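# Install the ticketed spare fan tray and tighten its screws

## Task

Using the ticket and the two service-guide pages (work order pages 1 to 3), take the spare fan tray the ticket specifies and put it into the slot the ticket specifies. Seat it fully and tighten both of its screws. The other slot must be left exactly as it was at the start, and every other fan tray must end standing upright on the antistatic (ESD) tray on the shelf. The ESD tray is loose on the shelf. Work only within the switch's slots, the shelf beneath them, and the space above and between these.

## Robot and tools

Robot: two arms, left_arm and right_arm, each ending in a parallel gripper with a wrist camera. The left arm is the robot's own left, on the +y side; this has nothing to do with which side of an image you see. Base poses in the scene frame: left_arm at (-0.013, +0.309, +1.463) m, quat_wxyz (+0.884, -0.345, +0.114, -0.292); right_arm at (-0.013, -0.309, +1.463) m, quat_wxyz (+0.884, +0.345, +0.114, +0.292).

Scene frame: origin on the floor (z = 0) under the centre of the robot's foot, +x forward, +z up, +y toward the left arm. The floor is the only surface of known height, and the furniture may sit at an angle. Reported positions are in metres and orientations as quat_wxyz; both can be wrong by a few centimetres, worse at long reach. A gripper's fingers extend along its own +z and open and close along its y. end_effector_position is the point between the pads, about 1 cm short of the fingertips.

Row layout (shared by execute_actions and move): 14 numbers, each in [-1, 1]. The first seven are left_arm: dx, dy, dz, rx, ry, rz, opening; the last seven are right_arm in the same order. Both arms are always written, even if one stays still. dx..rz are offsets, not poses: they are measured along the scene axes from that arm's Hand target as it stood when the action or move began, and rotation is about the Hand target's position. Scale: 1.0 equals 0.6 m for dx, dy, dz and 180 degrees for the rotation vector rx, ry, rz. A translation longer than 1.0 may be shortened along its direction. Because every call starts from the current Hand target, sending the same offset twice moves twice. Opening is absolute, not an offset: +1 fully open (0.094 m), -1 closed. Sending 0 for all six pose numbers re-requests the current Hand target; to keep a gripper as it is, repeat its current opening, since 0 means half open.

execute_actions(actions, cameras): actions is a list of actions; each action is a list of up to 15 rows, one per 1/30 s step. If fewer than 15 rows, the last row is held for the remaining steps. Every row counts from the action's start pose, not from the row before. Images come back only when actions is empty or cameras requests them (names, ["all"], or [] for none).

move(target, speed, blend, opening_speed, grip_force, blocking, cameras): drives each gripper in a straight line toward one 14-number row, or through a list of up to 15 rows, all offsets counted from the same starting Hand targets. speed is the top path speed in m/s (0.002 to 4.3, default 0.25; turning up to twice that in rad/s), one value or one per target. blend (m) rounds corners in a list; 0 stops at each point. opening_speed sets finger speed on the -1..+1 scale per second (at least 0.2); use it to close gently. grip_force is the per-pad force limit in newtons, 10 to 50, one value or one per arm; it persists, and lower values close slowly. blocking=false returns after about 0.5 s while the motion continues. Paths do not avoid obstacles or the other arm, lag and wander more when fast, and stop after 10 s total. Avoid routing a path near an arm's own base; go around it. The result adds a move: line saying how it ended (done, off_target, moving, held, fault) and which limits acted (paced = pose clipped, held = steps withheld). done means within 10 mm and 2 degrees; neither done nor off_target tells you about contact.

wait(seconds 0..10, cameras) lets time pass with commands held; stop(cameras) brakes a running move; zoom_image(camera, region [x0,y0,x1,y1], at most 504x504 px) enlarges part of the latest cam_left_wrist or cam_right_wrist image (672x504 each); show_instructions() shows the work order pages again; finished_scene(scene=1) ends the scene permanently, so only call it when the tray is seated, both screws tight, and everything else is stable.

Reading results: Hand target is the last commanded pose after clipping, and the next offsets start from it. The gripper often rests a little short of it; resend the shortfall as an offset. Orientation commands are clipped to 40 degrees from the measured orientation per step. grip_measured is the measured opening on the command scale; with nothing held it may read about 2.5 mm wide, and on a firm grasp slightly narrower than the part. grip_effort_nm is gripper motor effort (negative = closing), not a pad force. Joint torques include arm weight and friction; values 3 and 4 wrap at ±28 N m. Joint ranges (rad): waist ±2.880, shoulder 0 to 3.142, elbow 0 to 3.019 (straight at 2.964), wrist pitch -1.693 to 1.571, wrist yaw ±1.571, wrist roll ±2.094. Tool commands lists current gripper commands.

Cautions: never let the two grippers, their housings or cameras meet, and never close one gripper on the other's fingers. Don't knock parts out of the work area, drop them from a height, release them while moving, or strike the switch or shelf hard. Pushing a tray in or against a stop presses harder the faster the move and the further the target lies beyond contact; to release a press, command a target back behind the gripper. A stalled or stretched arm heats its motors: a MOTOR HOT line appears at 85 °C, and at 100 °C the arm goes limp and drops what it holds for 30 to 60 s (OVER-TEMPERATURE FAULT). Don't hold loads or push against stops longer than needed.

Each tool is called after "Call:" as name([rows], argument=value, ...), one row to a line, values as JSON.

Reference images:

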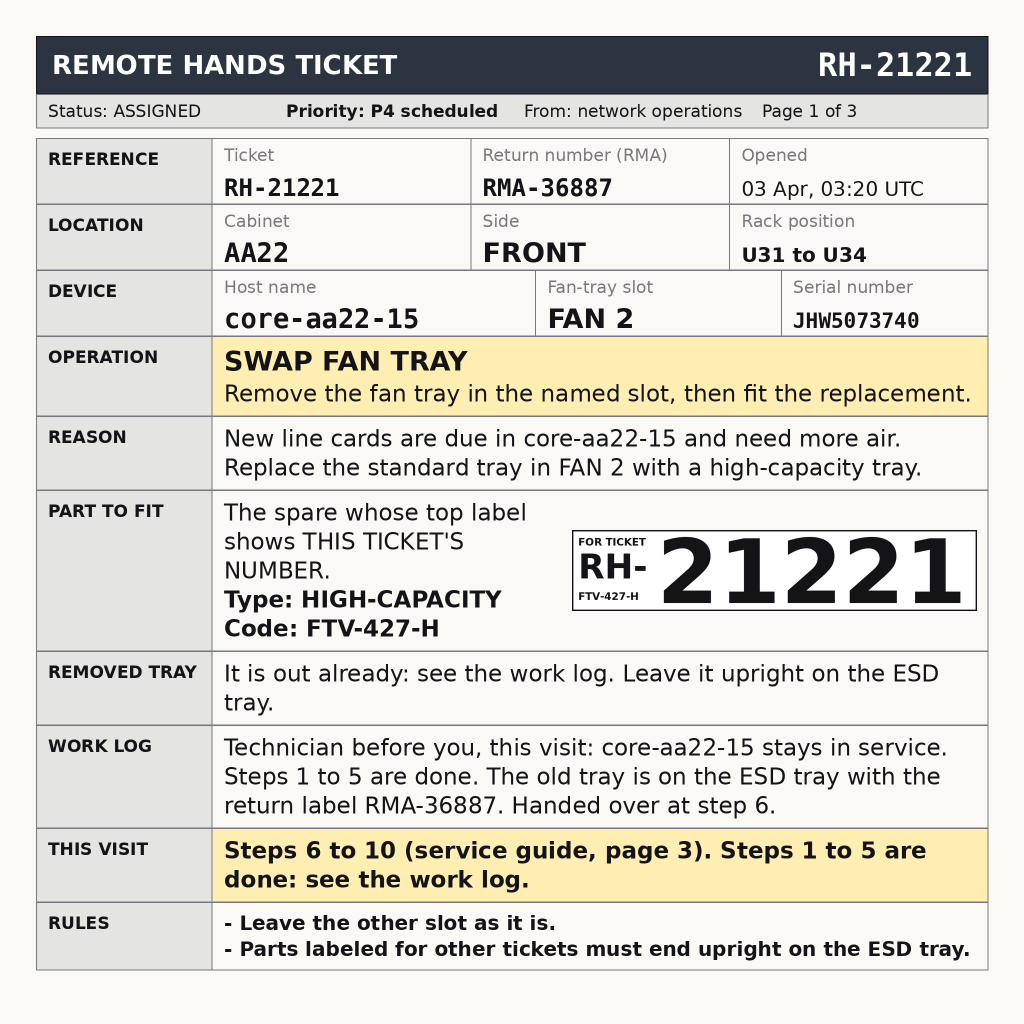

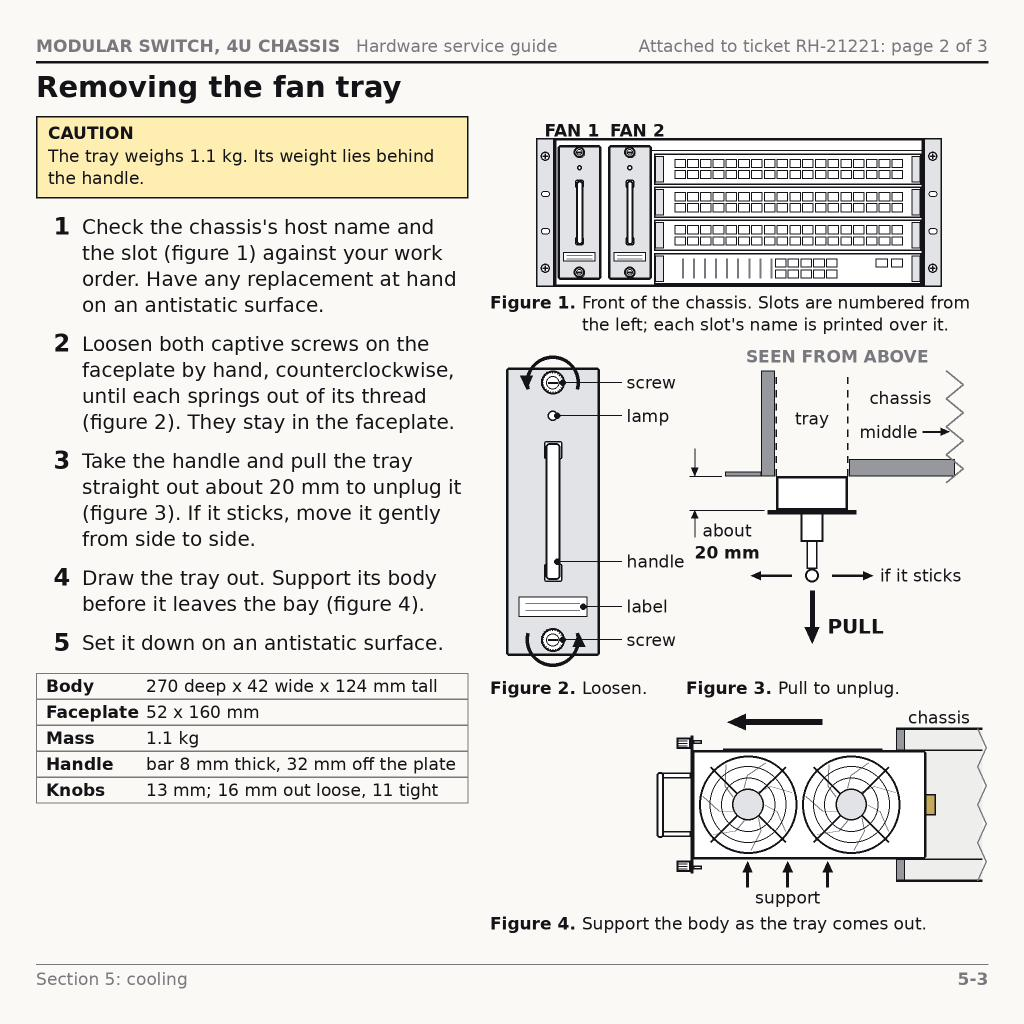

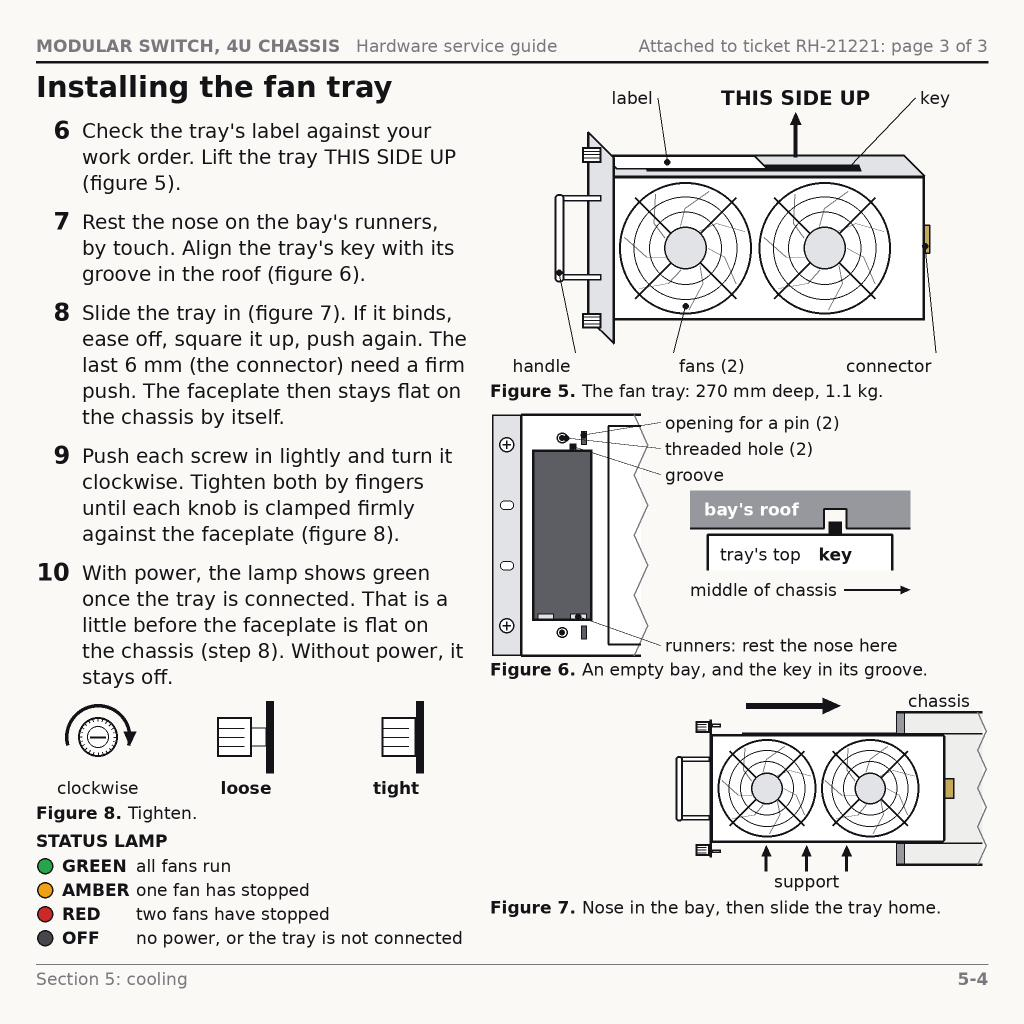

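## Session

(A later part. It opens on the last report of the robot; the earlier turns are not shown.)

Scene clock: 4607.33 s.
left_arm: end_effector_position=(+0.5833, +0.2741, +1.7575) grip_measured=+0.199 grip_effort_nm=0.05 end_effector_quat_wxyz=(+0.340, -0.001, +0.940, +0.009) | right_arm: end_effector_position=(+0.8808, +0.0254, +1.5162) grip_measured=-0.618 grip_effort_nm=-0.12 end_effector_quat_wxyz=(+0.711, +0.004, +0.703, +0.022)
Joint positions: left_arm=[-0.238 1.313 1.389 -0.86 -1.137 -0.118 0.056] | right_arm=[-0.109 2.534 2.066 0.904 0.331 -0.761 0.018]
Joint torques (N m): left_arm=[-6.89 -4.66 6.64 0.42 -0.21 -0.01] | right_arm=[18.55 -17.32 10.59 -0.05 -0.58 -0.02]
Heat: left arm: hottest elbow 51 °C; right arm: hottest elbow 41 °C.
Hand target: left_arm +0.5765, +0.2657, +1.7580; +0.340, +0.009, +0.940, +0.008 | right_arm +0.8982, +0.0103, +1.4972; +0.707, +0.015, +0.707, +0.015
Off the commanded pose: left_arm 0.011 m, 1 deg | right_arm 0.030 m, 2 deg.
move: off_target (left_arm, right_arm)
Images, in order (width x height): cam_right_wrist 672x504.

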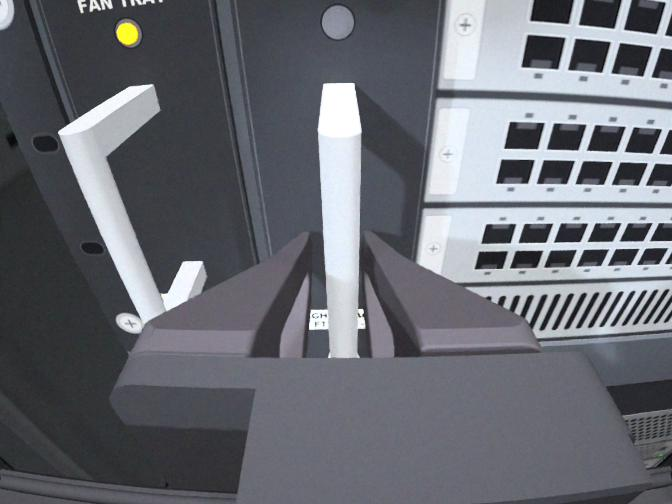

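Call:
move(target=[0,0,0,0,0,0,0.2,0.015,0,0,0,0,0,-0.62], speed=0.05, cameras=["cam_right_wrist"])

Call:
move(target=[0,0,0,0,0,0,0.2,0.015,0,0,0,0,0,-0.62], speed=0.05, cameras=["cam_right_wrist"])

Scene clock: 4615.13 s.
left_arm: end_effector_position=(+0.5833, +0.2741, +1.7575) grip_measured=+0.199 grip_effort_nm=0.05 end_effector_quat_wxyz=(+0.340, -0.001, +0.940, +0.009) | right_arm: end_effector_position=(+0.8856, +0.0270, +1.5145) grip_measured=-0.618 grip_effort_nm=-0.11 end_effector_quat_wxyz=(+0.710, +0.004, +0.704, +0.022)
Joint positions: left_arm=[-0.238 1.313 1.389 -0.86 -1.137 -0.118 0.056] | right_arm=[-0.112 2.548 2.095 0.886 0.329 -0.759 0.018]
Joint torques (N m): left_arm=[-6.77 -4.54 6.68 0.5 -0.22 -0.02] | right_arm=[18.55 -17.32 11.73 -0.4 -0.63 -0.02]
Heat: left arm: hottest elbow 51 °C; right arm: hottest elbow 41 °C.
Hand target: left_arm +0.5765, +0.2657, +1.7580; +0.340, +0.009, +0.940, +0.008 | right_arm +0.9073, +0.0101, +1.4972; +0.707, +0.015, +0.707, +0.015
Off the commanded pose: left_arm 0.011 m, 1 deg | right_arm 0.032 m, 2 deg.
move: off_target (left_arm, right_arm)
Images, in order (width x height): cam_right_wrist 672x504.

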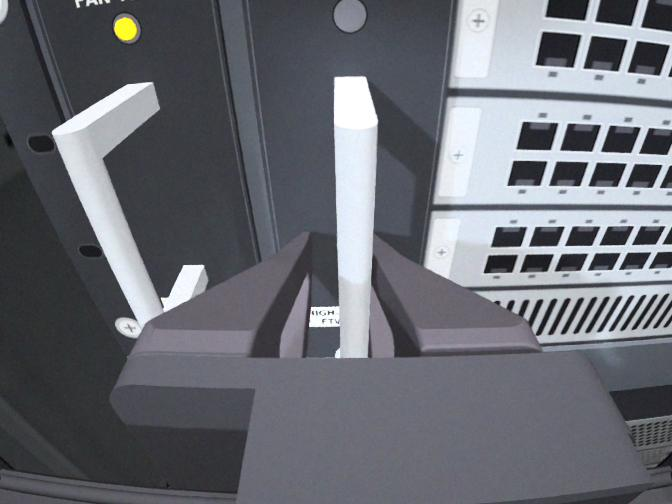

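Scene clock: 4615.90 s.
left_arm: end_effector_position=(+0.5833, +0.2741, +1.7575) grip_measured=+0.199 grip_effort_nm=0.05 end_effector_quat_wxyz=(+0.340, -0.001, +0.940, +0.009) | right_arm: end_effector_position=(+0.8868, +0.0276, +1.5139) grip_measured=-0.618 grip_effort_nm=-0.11 end_effector_quat_wxyz=(+0.710, +0.005, +0.704, +0.022)
Joint positions: left_arm=[-0.238 1.313 1.389 -0.86 -1.137 -0.118 0.056] | right_arm=[-0.112 2.555 2.105 0.884 0.331 -0.759 0.018]
Joint torques (N m): left_arm=[-6.71 -4.66 6.67 0.43 -0.23 -0.02] | right_arm=[18.32 -17.26 13.34 -1.17 -0.89 -0.01]
Heat: left arm: hottest elbow 51 °C; right arm: hottest elbow 41 °C.
Hand target: left_arm +0.5765, +0.2657, +1.7580; +0.340, +0.009, +0.940, +0.008 | right_arm +0.9163, +0.0101, +1.4972; +0.707, +0.015, +0.707, +0.015
Off the commanded pose: left_arm 0.011 m, 1 deg | right_arm 0.038 m, 1 deg.
move: off_target (left_arm, right_arm)
Images, in order (width x height): cam_right_wrist 672x504.

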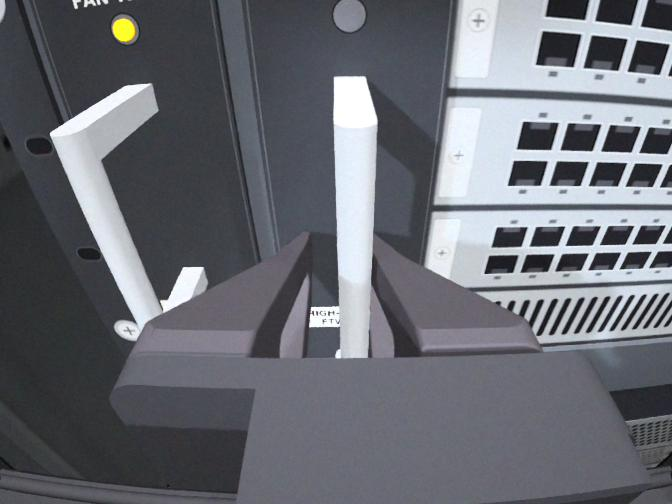

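Call:
move(target=[0,0,0,0,0,0,0.2,0.03,0,0.01,0,0,0,-0.62], speed=0.05, cameras=["all"])

Call:
zoom_image(camera="cam_left_wrist", region=[460, 0, 672, 160])

Scene clock: 4623.03 s.
left_arm: end_effector_position=(+0.5833, +0.2741, +1.7575) grip_measured=+0.199 grip_effort_nm=0.05 end_effector_quat_wxyz=(+0.340, -0.001, +0.940, +0.009) | right_arm: end_effector_position=(+0.8884, +0.0269, +1.5137) grip_measured=-0.618 grip_effort_nm=-0.11 end_effector_quat_wxyz=(+0.710, +0.009, +0.704, +0.019)
Joint positions: left_arm=[-0.238 1.313 1.389 -0.86 -1.137 -0.118 0.056] | right_arm=[-0.112 2.561 2.117 0.883 0.338 -0.759 0.018]
Joint torques (N m): left_arm=[-6.77 -4.37 6.74 0.34 -0.21 -0.03] | right_arm=[18.14 -17.03 16.27 -2.74 -1.23 0]
Heat: left arm: hottest elbow 51 °C; right arm: hottest elbow 42 °C.
Hand target: left_arm +0.5765, +0.2657, +1.7580; +0.340, +0.009, +0.940, +0.008 | right_arm +0.9342, +0.0101, +1.5031; +0.707, +0.015, +0.707, +0.015
Off the commanded pose: left_arm 0.011 m, 1 deg | right_arm 0.050 m, 1 deg.
move: off_target (left_arm, right_arm)

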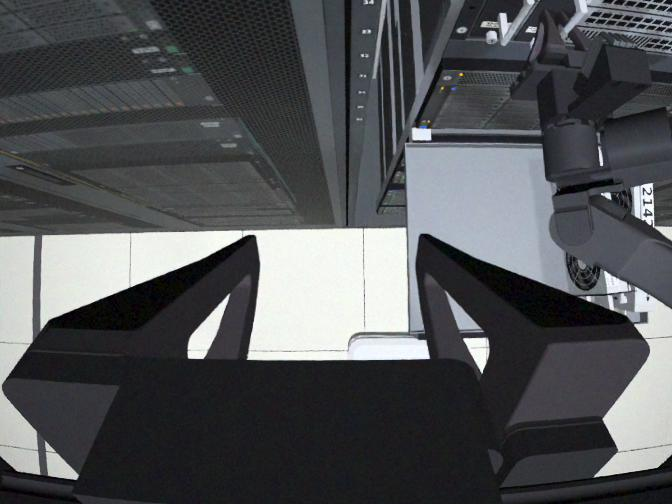

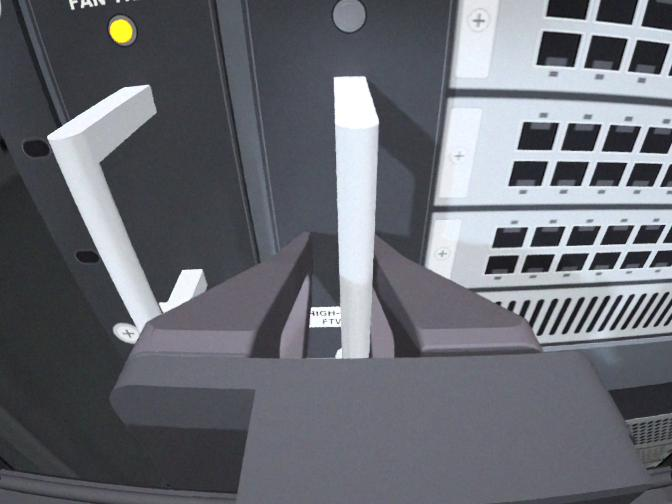

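Scaled by 2.377 from the camera's 672x504 image, which has a finer 960x720 frame.

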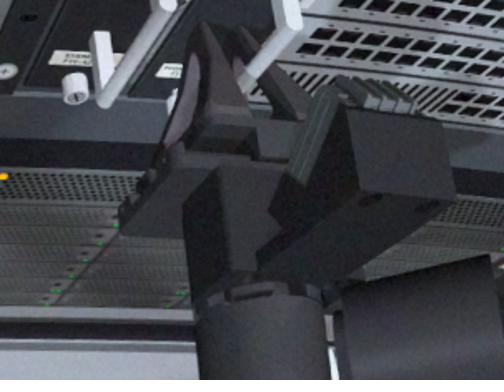

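Call:
move(target=[0,0,0,0,0,0,0.2,0.04,0,0.01,0,0,0,-0.62], speed=0.05, cameras=["cam_right_wrist"])

Scene clock: 4635.23 s.
left_arm: end_effector_position=(+0.5833, +0.2741, +1.7575) grip_measured=+0.199 grip_effort_nm=0.05 end_effector_quat_wxyz=(+0.340, -0.001, +0.940, +0.009) | right_arm: end_effector_position=(+0.8932, +0.0268, +1.5143) grip_measured=-0.618 grip_effort_nm=-0.11 end_effector_quat_wxyz=(+0.707, +0.010, +0.707, +0.017)
Joint positions: left_arm=[-0.238 1.313 1.389 -0.86 -1.137 -0.118 0.056] | right_arm=[-0.112 2.57 2.144 0.863 0.346 -0.759 0.018]
Joint torques (N m): left_arm=[-6.95 -4.78 6.68 0.42 -0.23 -0.04] | right_arm=[17.9 -16.91 19.08 -3.86 -1.71 0.01]
Motor temperatures (°C): left_arm=[34 33 51 29 28 30 28] | right_arm=[37 37 46 30 32 26 30]
Heat: left arm: hottest elbow 51 °C; right arm: hottest elbow 46 °C.
Hand target: left_arm +0.5765, +0.2657, +1.7580; +0.340, +0.009, +0.940, +0.008 | right_arm +0.9582, +0.0102, +1.5090; +0.707, +0.015, +0.707, +0.015
Off the commanded pose: left_arm 0.011 m, 1 deg | right_arm 0.067 m, 1 deg.
move: off_target (left_arm, right_arm)
Images, in order (width x height): cam_right_wrist 672x504.

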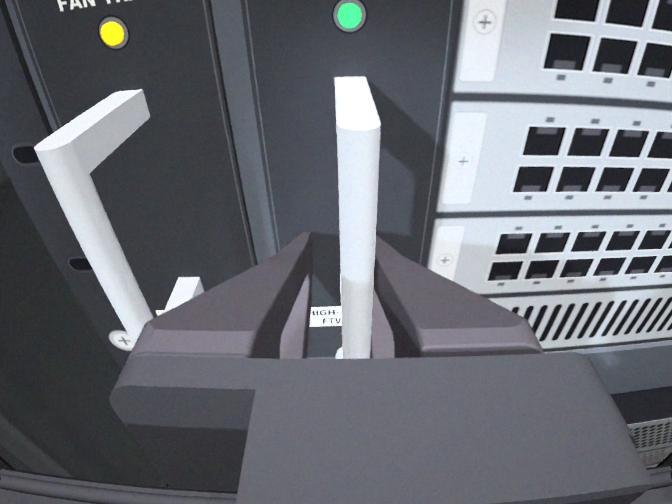

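GREEN. Now the final bit.

Call:
move(target=[0,0,0,0,0,0,0.2,0.03,0,0.005,0,0,0,-0.62], speed=0.05, cameras=["cam_right_wrist"])

Call:
zoom_image(camera="cam_right_wrist", region=[150, 0, 480, 250])

Scene clock: 4642.97 s.
left_arm: end_effector_position=(+0.5833, +0.2741, +1.7575) grip_measured=+0.199 grip_effort_nm=0.05 end_effector_quat_wxyz=(+0.340, -0.001, +0.940, +0.009) | right_arm: end_effector_position=(+0.8937, +0.0264, +1.5145) grip_measured=-0.618 grip_effort_nm=-0.14 end_effector_quat_wxyz=(+0.707, +0.012, +0.707, +0.017)
Joint positions: left_arm=[-0.238 1.313 1.389 -0.86 -1.137 -0.118 0.056] | right_arm=[-0.112 2.571 2.148 0.864 0.349 -0.759 0.018]
Joint torques (N m): left_arm=[-6.65 -4.54 6.63 0.4 -0.23 -0.01] | right_arm=[17.44 -16.85 20.72 -4.86 -1.95 0.03]
Heat: left arm: hottest elbow 51 °C; right arm: hottest elbow 47 °C.
Hand target: left_arm +0.5765, +0.2657, +1.7580; +0.340, +0.009, +0.940, +0.008 | right_arm +0.9762, +0.0102, +1.5120; +0.707, +0.015, +0.707, +0.015
Off the commanded pose: left_arm 0.011 m, 1 deg | right_arm 0.084 m, 0 deg.
move: off_target (left_arm, right_arm)
Images, in order (width x height): cam_right_wrist 672x504.

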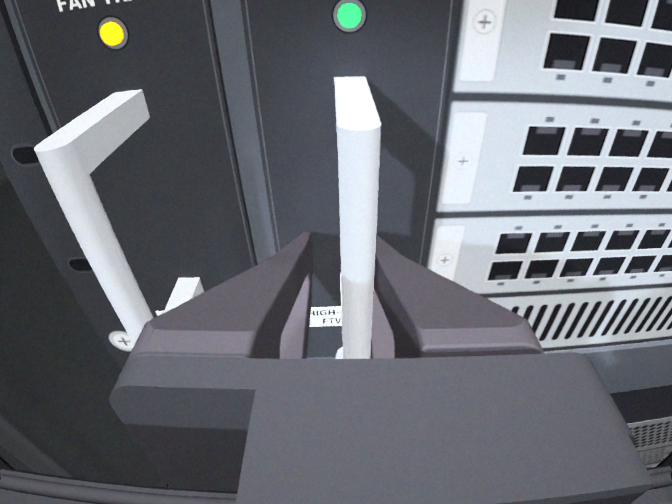

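Scaled by 1.527 from the camera's 672x504 image, which has a finer 960x720 frame.

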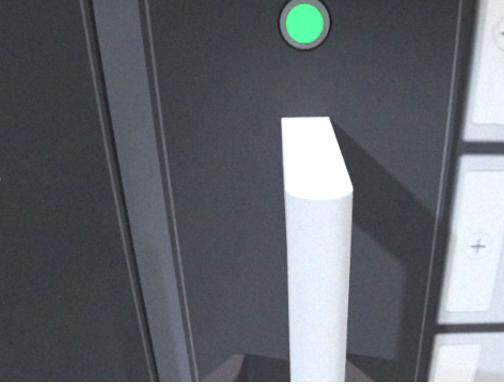

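Call:
move(target=[0,0,0,0,0,0,0.2,0.03,0,0.005,0,0,0,-0.62], speed=0.05, cameras=["cam_right_wrist"])

Scene clock: 4649.73 s.
left_arm: end_effector_position=(+0.5833, +0.2741, +1.7575) grip_measured=+0.199 grip_effort_nm=0.05 end_effector_quat_wxyz=(+0.340, -0.001, +0.940, +0.009) | right_arm: end_effector_position=(+0.8941, +0.0259, +1.5149) grip_measured=-0.617 grip_effort_nm=-0.16 end_effector_quat_wxyz=(+0.707, +0.013, +0.707, +0.016)
Joint positions: left_arm=[-0.238 1.313 1.389 -0.86 -1.137 -0.118 0.056] | right_arm=[-0.112 2.572 2.15 0.864 0.35 -0.759 0.018]
Joint torques (N m): left_arm=[-6.89 -4.66 6.72 0.43 -0.21 -0.04] | right_arm=[17.14 -17.26 22.05 -5.74 -2.16 0.04]
Motor temperatures (°C): left_arm=[34 33 51 29 28 30 28] | right_arm=[37 37 54 31 34 26 30]
Heat: left arm: hottest elbow 51 °C; right arm: hottest elbow 54 °C.
Hand target: left_arm +0.5765, +0.2657, +1.7580; +0.340, +0.009, +0.940, +0.008 | right_arm +0.9942, +0.0102, +1.5151; +0.707, +0.015, +0.707, +0.015
Off the commanded pose: left_arm 0.011 m, 1 deg | right_arm 0.101 m, 0 deg.
move: off_target (left_arm, right_arm)
Images, in order (width x height): cam_right_wrist 672x504.

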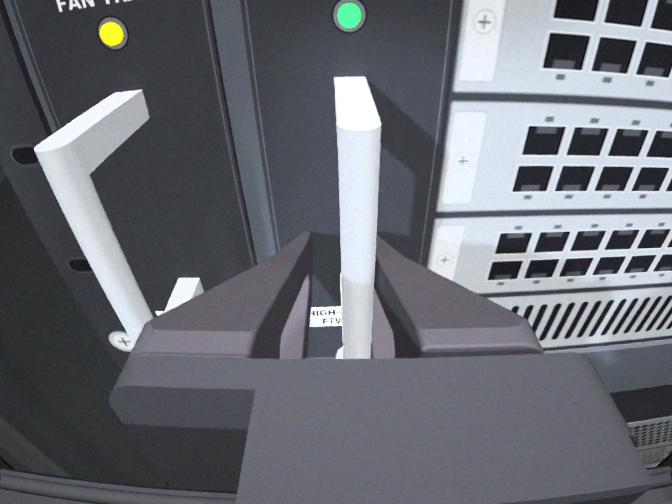

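Call:
move(target=[0,0,0,0,0,0,0.2,-0.30,0.02,-0.005,0,0,0,-0.5], speed=0.12, cameras=["all"])

Call:
zoom_image(camera="cam_right_wrist", region=[100, 0, 500, 300])

Scene clock: 4657.93 s.
left_arm: end_effector_position=(+0.5833, +0.2741, +1.7575) grip_measured=+0.199 grip_effort_nm=0.05 end_effector_quat_wxyz=(+0.340, -0.001, +0.940, +0.009) | right_arm: end_effector_position=(+0.8158, +0.0219, +1.4896) grip_measured=-0.502 grip_effort_nm=0.10 end_effector_quat_wxyz=(+0.697, +0.010, +0.717, +0.017)
Joint positions: left_arm=[-0.238 1.313 1.389 -0.86 -1.137 -0.118 0.056] | right_arm=[-0.097 2.46 1.789 1.091 0.379 -0.759 0.023]
Joint torques (N m): left_arm=[-6.95 -4.37 6.69 0.38 -0.24 -0.05] | right_arm=[21.77 -19.19 6.01 1.29 -0.24 -0.3]
Heat: left arm: hottest elbow 51 °C; right arm: hottest elbow 54 °C.
Hand target: left_arm +0.5765, +0.2657, +1.7580; +0.340, +0.009, +0.940, +0.008 | right_arm +0.8143, +0.0222, +1.5122; +0.707, +0.015, +0.707, +0.015
Off the commanded pose: left_arm 0.011 m, 1 deg | right_arm 0.023 m, 2 deg.
move: off_target (left_arm, right_arm)

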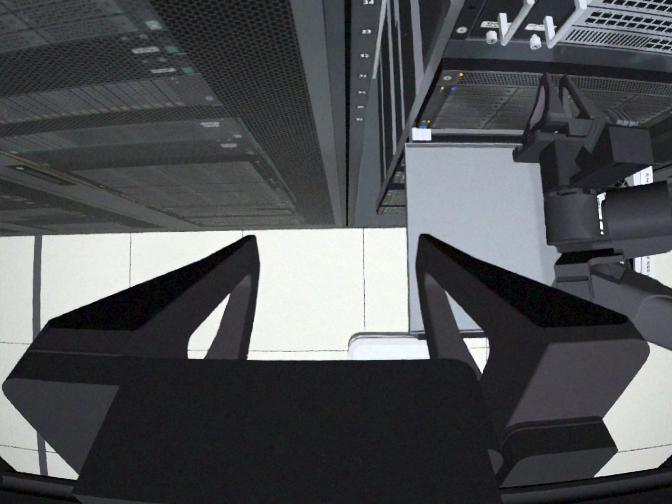

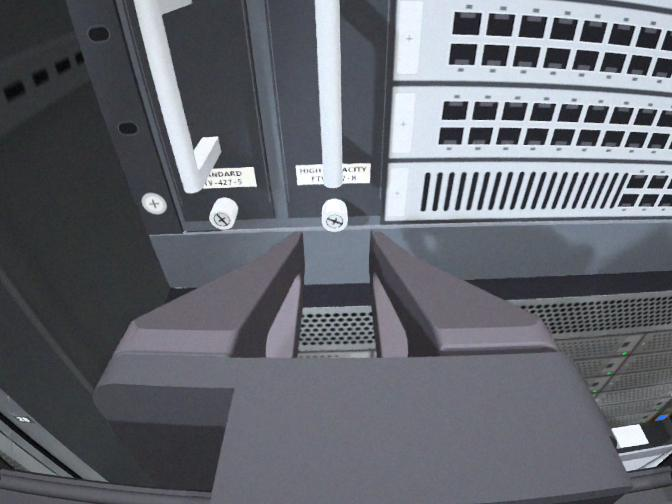

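Scaled by 1.260 from the camera's 672x504 image, which has a finer 960x720 frame.

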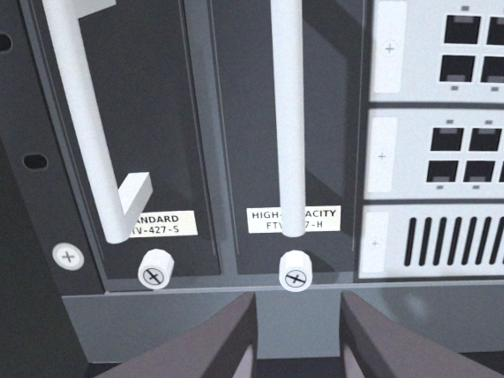

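Call:
move(target=[0,0,0,0,0,0,0.2,0.05,0.004,-0.115,0,0,0,-0.4], speed=0.12, cameras=["cam_right_wrist"])

Call:
zoom_image(camera="cam_right_wrist", region=[200, 50, 480, 300])

Scene clock: 4728.97 s.
left_arm: end_effector_position=(+0.5833, +0.2741, +1.7575) grip_measured=+0.199 grip_effort_nm=0.05 end_effector_quat_wxyz=(+0.340, -0.001, +0.940, +0.009) | right_arm: end_effector_position=(+0.8355, +0.0294, +1.4557) grip_measured=-0.402 grip_effort_nm=0.10 end_effector_quat_wxyz=(+0.710, +0.008, +0.704, +0.015)
Joint positions: left_arm=[-0.238 1.313 1.389 -0.86 -1.137 -0.118 0.056] | right_arm=[-0.136 2.564 1.923 1.081 0.319 -0.756 0.028]
Joint torques (N m): left_arm=[-6.65 -4.13 6.61 0.28 -0.19 -0.06] | right_arm=[19.19 -16.85 8.84 0.06 -0.54 -0.02]
Motor temperatures (°C): left_arm=[33 33 50 29 28 30 28] | right_arm=[38 37 42 31 31 26 30]
Heat: left arm: hottest elbow 50 °C; right arm: hottest elbow 42 °C.
Hand target: left_arm +0.5765, +0.2657, +1.7580; +0.340, +0.009, +0.940, +0.008 | right_arm +0.8443, +0.0245, +1.4431; +0.707, +0.015, +0.707, +0.015
Off the commanded pose: left_arm 0.011 m, 1 deg | right_arm 0.016 m, 1 deg.
move: off_target (left_arm, right_arm)
Images, in order (width x height): cam_right_wrist 672x504.

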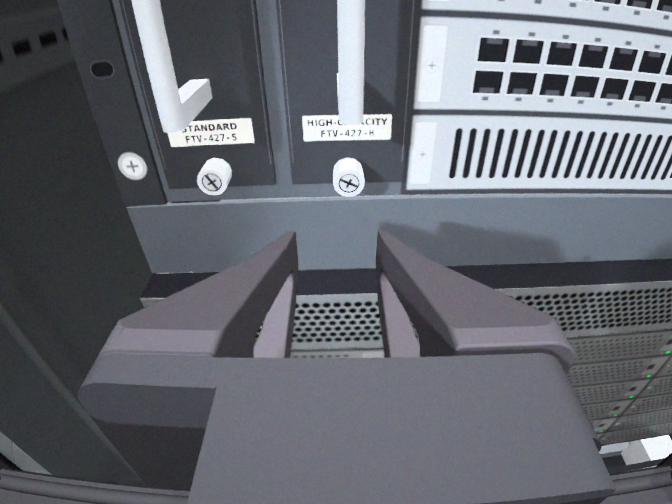

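Scaled by 1.800 from the camera's 672x504 image, which has a finer 960x720 frame.

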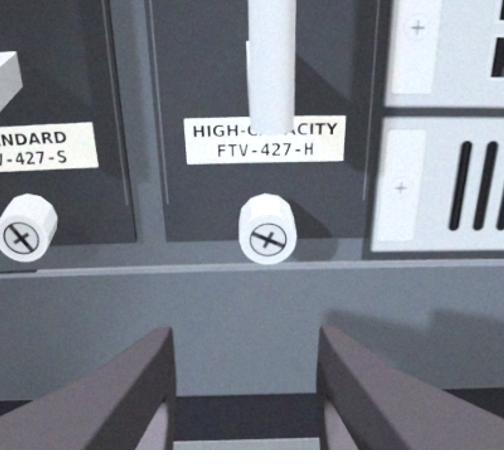

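Call:
move(target=[0,0,0,0,0,0,0.2,-0.04,0.0,0,0.49,0,0,-0.4], speed=0.3, cameras=["cam_right_wrist"])

Call:
zoom_image(camera="cam_right_wrist", region=[200, 50, 480, 300])

Scene clock: 4766.97 s.
left_arm: end_effector_position=(+0.5833, +0.2741, +1.7575) grip_measured=+0.199 grip_effort_nm=0.05 end_effector_quat_wxyz=(+0.340, -0.001, +0.940, +0.009) | right_arm: end_effector_position=(+0.8166, +0.0355, +1.4399) grip_measured=-0.402 grip_effort_nm=0.10 end_effector_quat_wxyz=(+0.494, +0.494, +0.511, +0.501)
Joint positions: left_arm=[-0.238 1.313 1.389 -0.86 -1.137 -0.118 0.056] | right_arm=[-0.136 2.564 1.865 1.116 0.322 0.779 0.028]
Joint torques (N m): left_arm=[-6.53 -4.48 6.71 0.42 -0.25 -0.03] | right_arm=[19.78 -18.73 5.83 1.26 -0.22 -0.11]
Heat: left arm: hottest elbow 50 °C; right arm: hottest elbow 43 °C.
Hand target: left_arm +0.5765, +0.2657, +1.7580; +0.340, +0.009, +0.940, +0.008 | right_arm +0.8202, +0.0246, +1.4430; +0.498, +0.503, +0.497, +0.502
Off the commanded pose: left_arm 0.011 m, 1 deg | right_arm 0.012 m, 2 deg.
move: off_target (left_arm, right_arm)
Images, in order (width x height): cam_right_wrist 672x504.

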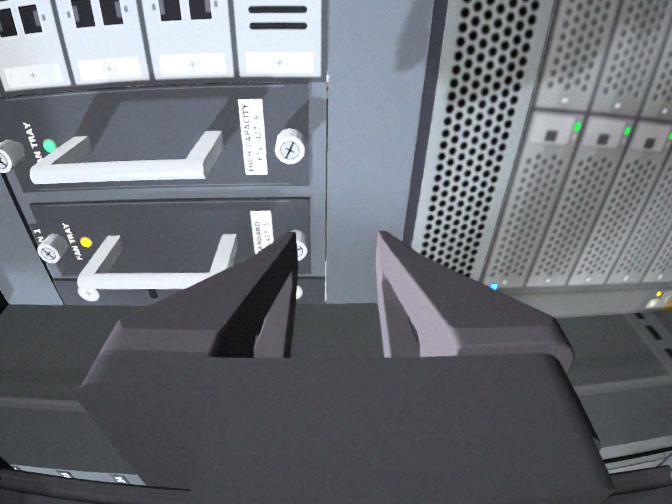

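Scaled by 1.800 from the camera's 672x504 image, which has a finer 960x720 frame.

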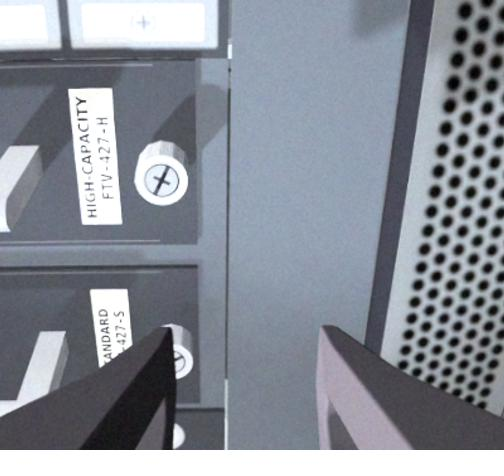

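Call:
move(target=[0,0,0,0,0,0,0.2,0.035,-0.005,0.038,0,0,0,-0.4], speed=0.12, cameras=["cam_right_wrist"])

Call:
zoom_image(camera="cam_right_wrist", region=[200, 80, 480, 330])

Scene clock: 4809.67 s.
left_arm: end_effector_position=(+0.5833, +0.2741, +1.7575) grip_measured=+0.199 grip_effort_nm=0.05 end_effector_quat_wxyz=(+0.340, -0.001, +0.940, +0.009) | right_arm: end_effector_position=(+0.8248, +0.0317, +1.4456) grip_measured=-0.402 grip_effort_nm=0.09 end_effector_quat_wxyz=(+0.492, +0.496, +0.515, +0.497)
Joint positions: left_arm=[-0.238 1.313 1.389 -0.86 -1.137 -0.118 0.056] | right_arm=[-0.136 2.552 1.878 1.082 0.33 0.779 0.028]
Joint torques (N m): left_arm=[-6.48 -4.48 6.72 0.44 -0.23 -0.05] | right_arm=[20.66 -19.43 8.73 0.02 -0.22 -0.13]
Heat: left arm: hottest elbow 50 °C; right arm: hottest elbow 40 °C.
Hand target: left_arm +0.5765, +0.2657, +1.7580; +0.340, +0.009, +0.940, +0.008 | right_arm +0.8412, +0.0216, +1.4658; +0.498, +0.503, +0.497, +0.502
Off the commanded pose: left_arm 0.011 m, 1 deg | right_arm 0.028 m, 2 deg.
move: off_target (left_arm, right_arm)
Images, in order (width x height): cam_right_wrist 672x504.

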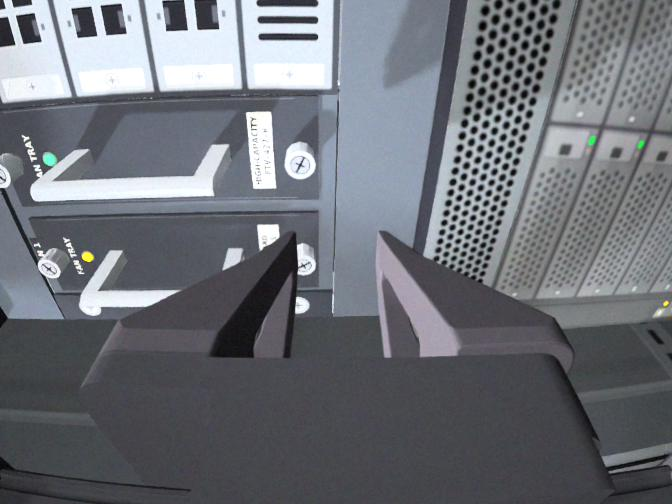

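Scaled by 1.800 from the camera's 672x504 image, which has a finer 960x720 frame.

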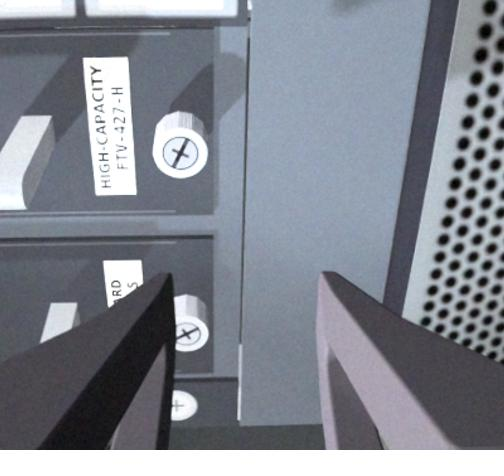

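Call:
move(target=[0,0,0,0,0,0,0.2,0.015,-0.01,0.022,0,0,0,-0.4], speed=0.12, cameras=["cam_right_wrist"])

Call:
zoom_image(camera="cam_right_wrist", region=[200, 80, 480, 330])

Scene clock: 4819.63 s.
left_arm: end_effector_position=(+0.5833, +0.2741, +1.7575) grip_measured=+0.199 grip_effort_nm=0.05 end_effector_quat_wxyz=(+0.340, -0.001, +0.940, +0.009) | right_arm: end_effector_position=(+0.8353, +0.0238, +1.4580) grip_measured=-0.402 grip_effort_nm=0.10 end_effector_quat_wxyz=(+0.493, +0.497, +0.514, +0.496)
Joint positions: left_arm=[-0.238 1.313 1.389 -0.86 -1.137 -0.118 0.056] | right_arm=[-0.136 2.53 1.888 1.052 0.332 0.779 0.028]
Joint torques (N m): left_arm=[-6.77 -4.66 6.6 0.46 -0.22 -0.04] | right_arm=[20.95 -19.43 8.9 0.05 -0.22 -0.14]
Heat: left arm: hottest elbow 49 °C; right arm: hottest elbow 41 °C.
Hand target: left_arm +0.5765, +0.2657, +1.7580; +0.340, +0.009, +0.940, +0.008 | right_arm +0.8504, +0.0154, +1.4793; +0.498, +0.503, +0.497, +0.502
Off the commanded pose: left_arm 0.011 m, 1 deg | right_arm 0.027 m, 2 deg.
move: off_target (left_arm, right_arm)
Images, in order (width x height): cam_right_wrist 672x504.

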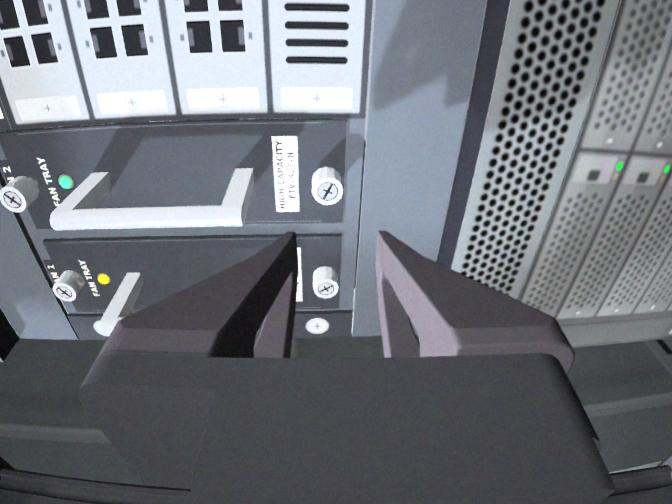

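Scaled by 1.800 from the camera's 672x504 image, which has a finer 960x720 frame.

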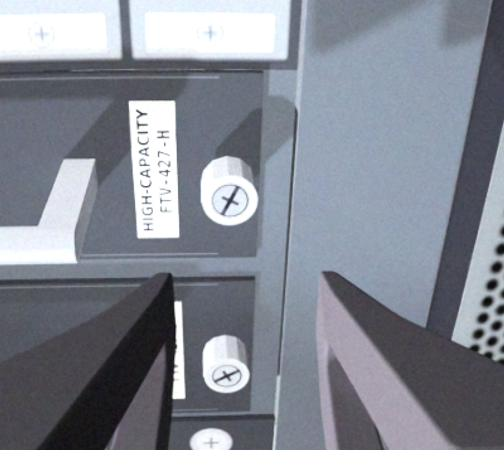

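Call:
move(target=[0,0,0,0,0,0,0.2,0.03,0,-0.006,0,0,0,-0.6], speed=0.1, cameras=["cam_right_wrist"])

Call:
zoom_image(camera="cam_right_wrist", region=[200, 80, 480, 330])

Scene clock: 4840.00 s.
left_arm: end_effector_position=(+0.5833, +0.2741, +1.7575) grip_measured=+0.199 grip_effort_nm=0.05 end_effector_quat_wxyz=(+0.340, -0.001, +0.940, +0.009) | right_arm: end_effector_position=(+0.8608, +0.0151, +1.4793) grip_measured=-0.598 grip_effort_nm=-0.10 end_effector_quat_wxyz=(+0.499, +0.499, +0.504, +0.499)
Joint positions: left_arm=[-0.238 1.313 1.389 -0.86 -1.137 -0.118 0.056] | right_arm=[-0.136 2.531 1.97 0.996 0.331 0.779 0.019]
Joint torques (N m): left_arm=[-7.12 -4.6 6.64 0.34 -0.19 -0.04] | right_arm=[20.31 -17.08 9.69 0.08 -0.56 -0.11]
Heat: left arm: hottest elbow 49 °C; right arm: hottest elbow 41 °C.
Hand target: left_arm +0.5765, +0.2657, +1.7580; +0.340, +0.009, +0.940, +0.008 | right_arm +0.8683, +0.0155, +1.4755; +0.498, +0.503, +0.497, +0.502
Off the commanded pose: left_arm 0.011 m, 1 deg | right_arm 0.008 m, 1 deg.
move: off_target (left_arm)
Images, in order (width x height): cam_right_wrist 672x504.

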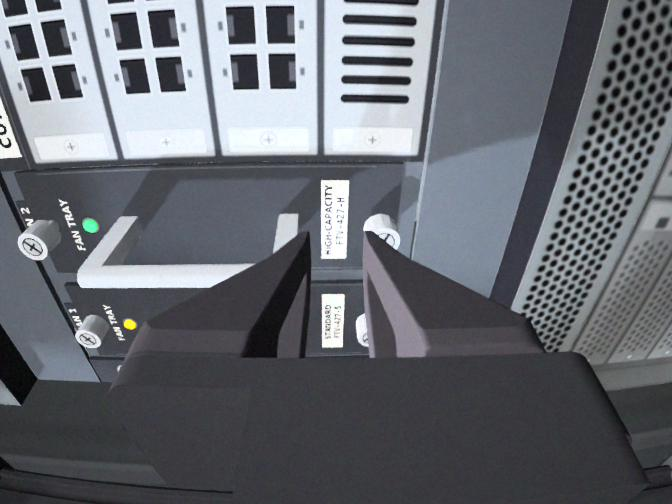

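Scaled by 1.800 from the camera's 672x504 image, which has a finer 960x720 frame.

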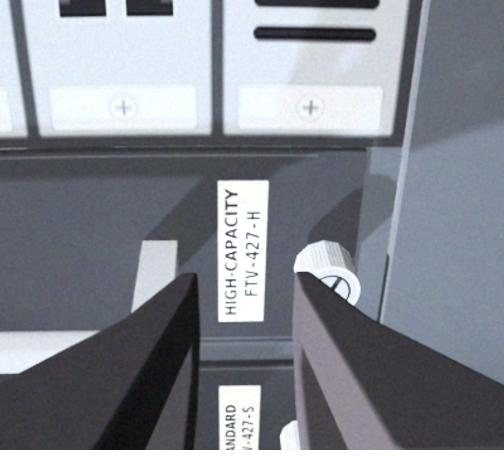

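Call:
move(target=[0,0,0,0,0,0,0.2,-0.12,0.015,-0.04,0,0,0,-0.6], speed=0.12, cameras=[])

Call:
move(target=[0,0,0,0,0,0,0.2,0.09,-0.016,0,0,0,0,-0.6], speed=0.08, cameras=["cam_right_wrist"])

Scene clock: 4853.73 s.
left_arm: end_effector_position=(+0.5833, +0.2741, +1.7575) grip_measured=+0.199 grip_effort_nm=0.05 end_effector_quat_wxyz=(+0.340, -0.001, +0.940, +0.009) | right_arm: end_effector_position=(+0.7957, +0.0266, +1.4345) grip_measured=-0.598 grip_effort_nm=-0.10 end_effector_quat_wxyz=(+0.493, +0.500, +0.512, +0.494)
Joint positions: left_arm=[-0.238 1.313 1.389 -0.86 -1.137 -0.118 0.056] | right_arm=[-0.136 2.531 1.768 1.176 0.339 0.779 0.019]
Joint torques (N m): left_arm=[-6.89 -4.42 6.72 0.55 -0.22 -0.03] | right_arm=[20.95 -18.55 5.42 1.32 -0.23 -0.17]
Heat: left arm: hottest elbow 49 °C; right arm: hottest elbow 41 °C.
Hand target: left_arm +0.5765, +0.2657, +1.7580; +0.340, +0.009, +0.940, +0.008 | right_arm +0.7963, +0.0245, +1.4516; +0.498, +0.503, +0.497, +0.502
Off the commanded pose: left_arm 0.011 m, 1 deg | right_arm 0.017 m, 2 deg.
move: off_target (left_arm, right_arm)
No camera images: "cameras" was empty.

Scene clock: 4855.20 s.
left_arm: end_effector_position=(+0.5833, +0.2741, +1.7575) grip_measured=+0.199 grip_effort_nm=0.05 end_effector_quat_wxyz=(+0.340, -0.001, +0.940, +0.009) | right_arm: end_effector_position=(+0.8406, +0.0205, +1.4673) grip_measured=-0.598 grip_effort_nm=-0.10 end_effector_quat_wxyz=(+0.499, +0.496, +0.500, +0.506)
Joint positions: left_arm=[-0.238 1.313 1.389 -0.86 -1.137 -0.118 0.056] | right_arm=[-0.136 2.534 1.908 1.066 0.318 0.785 0.019]
Joint torques (N m): left_arm=[-6.95 -4.31 6.61 0.39 -0.21 -0.04] | right_arm=[18.78 -16.5 9.09 0.05 -0.55 -0.1]
Heat: left arm: hottest elbow 49 °C; right arm: hottest elbow 41 °C.
Hand target: left_arm +0.5765, +0.2657, +1.7580; +0.340, +0.009, +0.940, +0.008 | right_arm +0.8502, +0.0151, +1.4513; +0.498, +0.503, +0.498, +0.502
Off the commanded pose: left_arm 0.011 m, 1 deg | right_arm 0.019 m, 1 deg.
move: off_target (left_arm, right_arm)
Images, in order (width x height): cam_right_wrist 672x504.

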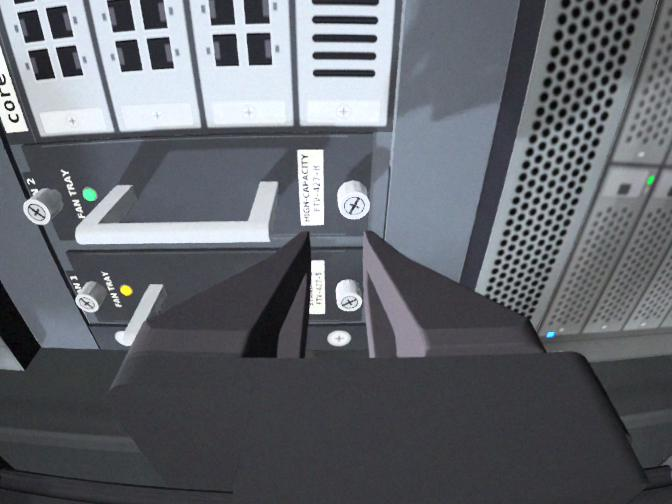

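Call:
move(target=[0,0,0,0,0,0,0.2,0.03,0.01,-0.012,0,0,0,-0.6], speed=0.08, cameras=["cam_right_wrist"])

Scene clock: 4867.33 s.
left_arm: end_effector_position=(+0.5833, +0.2741, +1.7575) grip_measured=+0.199 grip_effort_nm=0.05 end_effector_quat_wxyz=(+0.340, -0.001, +0.940, +0.009) | right_arm: end_effector_position=(+0.8570, +0.0308, +1.4648) grip_measured=-0.598 grip_effort_nm=-0.10 end_effector_quat_wxyz=(+0.498, +0.495, +0.499, +0.508)
Joint positions: left_arm=[-0.238 1.313 1.389 -0.86 -1.137 -0.118 0.056] | right_arm=[-0.138 2.584 2.011 1.012 0.311 0.789 0.019]
Joint torques (N m): left_arm=[-7 -4.54 6.64 0.39 -0.22 -0.03] | right_arm=[18.67 -17.03 9.37 0.01 -0.55 -0.1]
Heat: left arm: hottest elbow 49 °C; right arm: hottest elbow 41 °C.
Hand target: left_arm +0.5765, +0.2657, +1.7580; +0.340, +0.009, +0.940, +0.008 | right_arm +0.8682, +0.0211, +1.4445; +0.498, +0.503, +0.497, +0.502
Off the commanded pose: left_arm 0.011 m, 1 deg | right_arm 0.025 m, 1 deg.
move: off_target (left_arm, right_arm)
Images, in order (width x height): cam_right_wrist 672x504.

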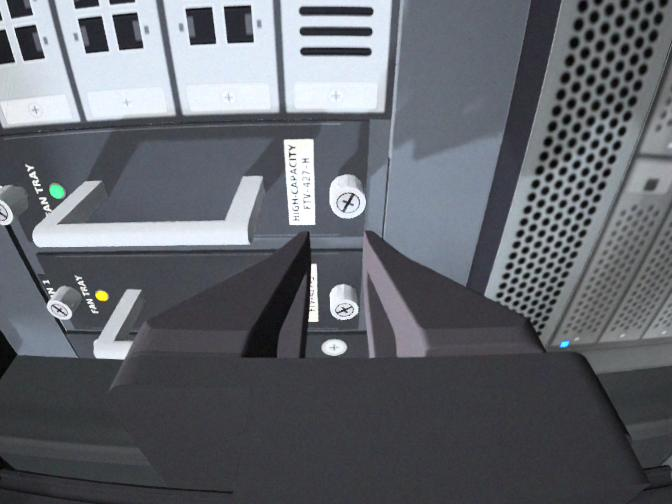

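Call:
move(target=[0,0,0,0,0,0,0.2,0.018,-0.014,-0.005,0,0,0,-0.6], speed=0.06, cameras=["cam_right_wrist"])

Scene clock: 4880.30 s.
left_arm: end_effector_position=(+0.5833, +0.2741, +1.7575) grip_measured=+0.199 grip_effort_nm=0.05 end_effector_quat_wxyz=(+0.340, -0.001, +0.940, +0.009) | right_arm: end_effector_position=(+0.8686, +0.0213, +1.4594) grip_measured=-0.598 grip_effort_nm=-0.10 end_effector_quat_wxyz=(+0.498, +0.495, +0.500, +0.507)
Joint positions: left_arm=[-0.238 1.313 1.389 -0.86 -1.137 -0.118 0.056] | right_arm=[-0.155 2.589 2.041 0.984 0.298 0.795 0.019]
Joint torques (N m): left_arm=[-6.77 -4.6 6.75 0.47 -0.22 0] | right_arm=[19.02 -17.14 9.47 0.05 -0.55 -0.11]
Heat: left arm: hottest elbow 49 °C; right arm: hottest elbow 42 °C.
Hand target: left_arm +0.5765, +0.2657, +1.7580; +0.340, +0.009, +0.940, +0.008 | right_arm +0.8791, +0.0126, +1.4414; +0.498, +0.503, +0.497, +0.502
Off the commanded pose: left_arm 0.011 m, 1 deg | right_arm 0.022 m, 1 deg.
move: off_target (left_arm, right_arm)
Images, in order (width x height): cam_right_wrist 672x504.

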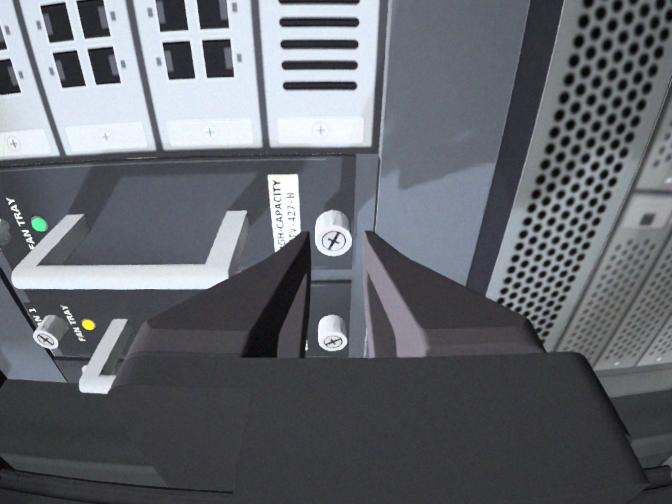

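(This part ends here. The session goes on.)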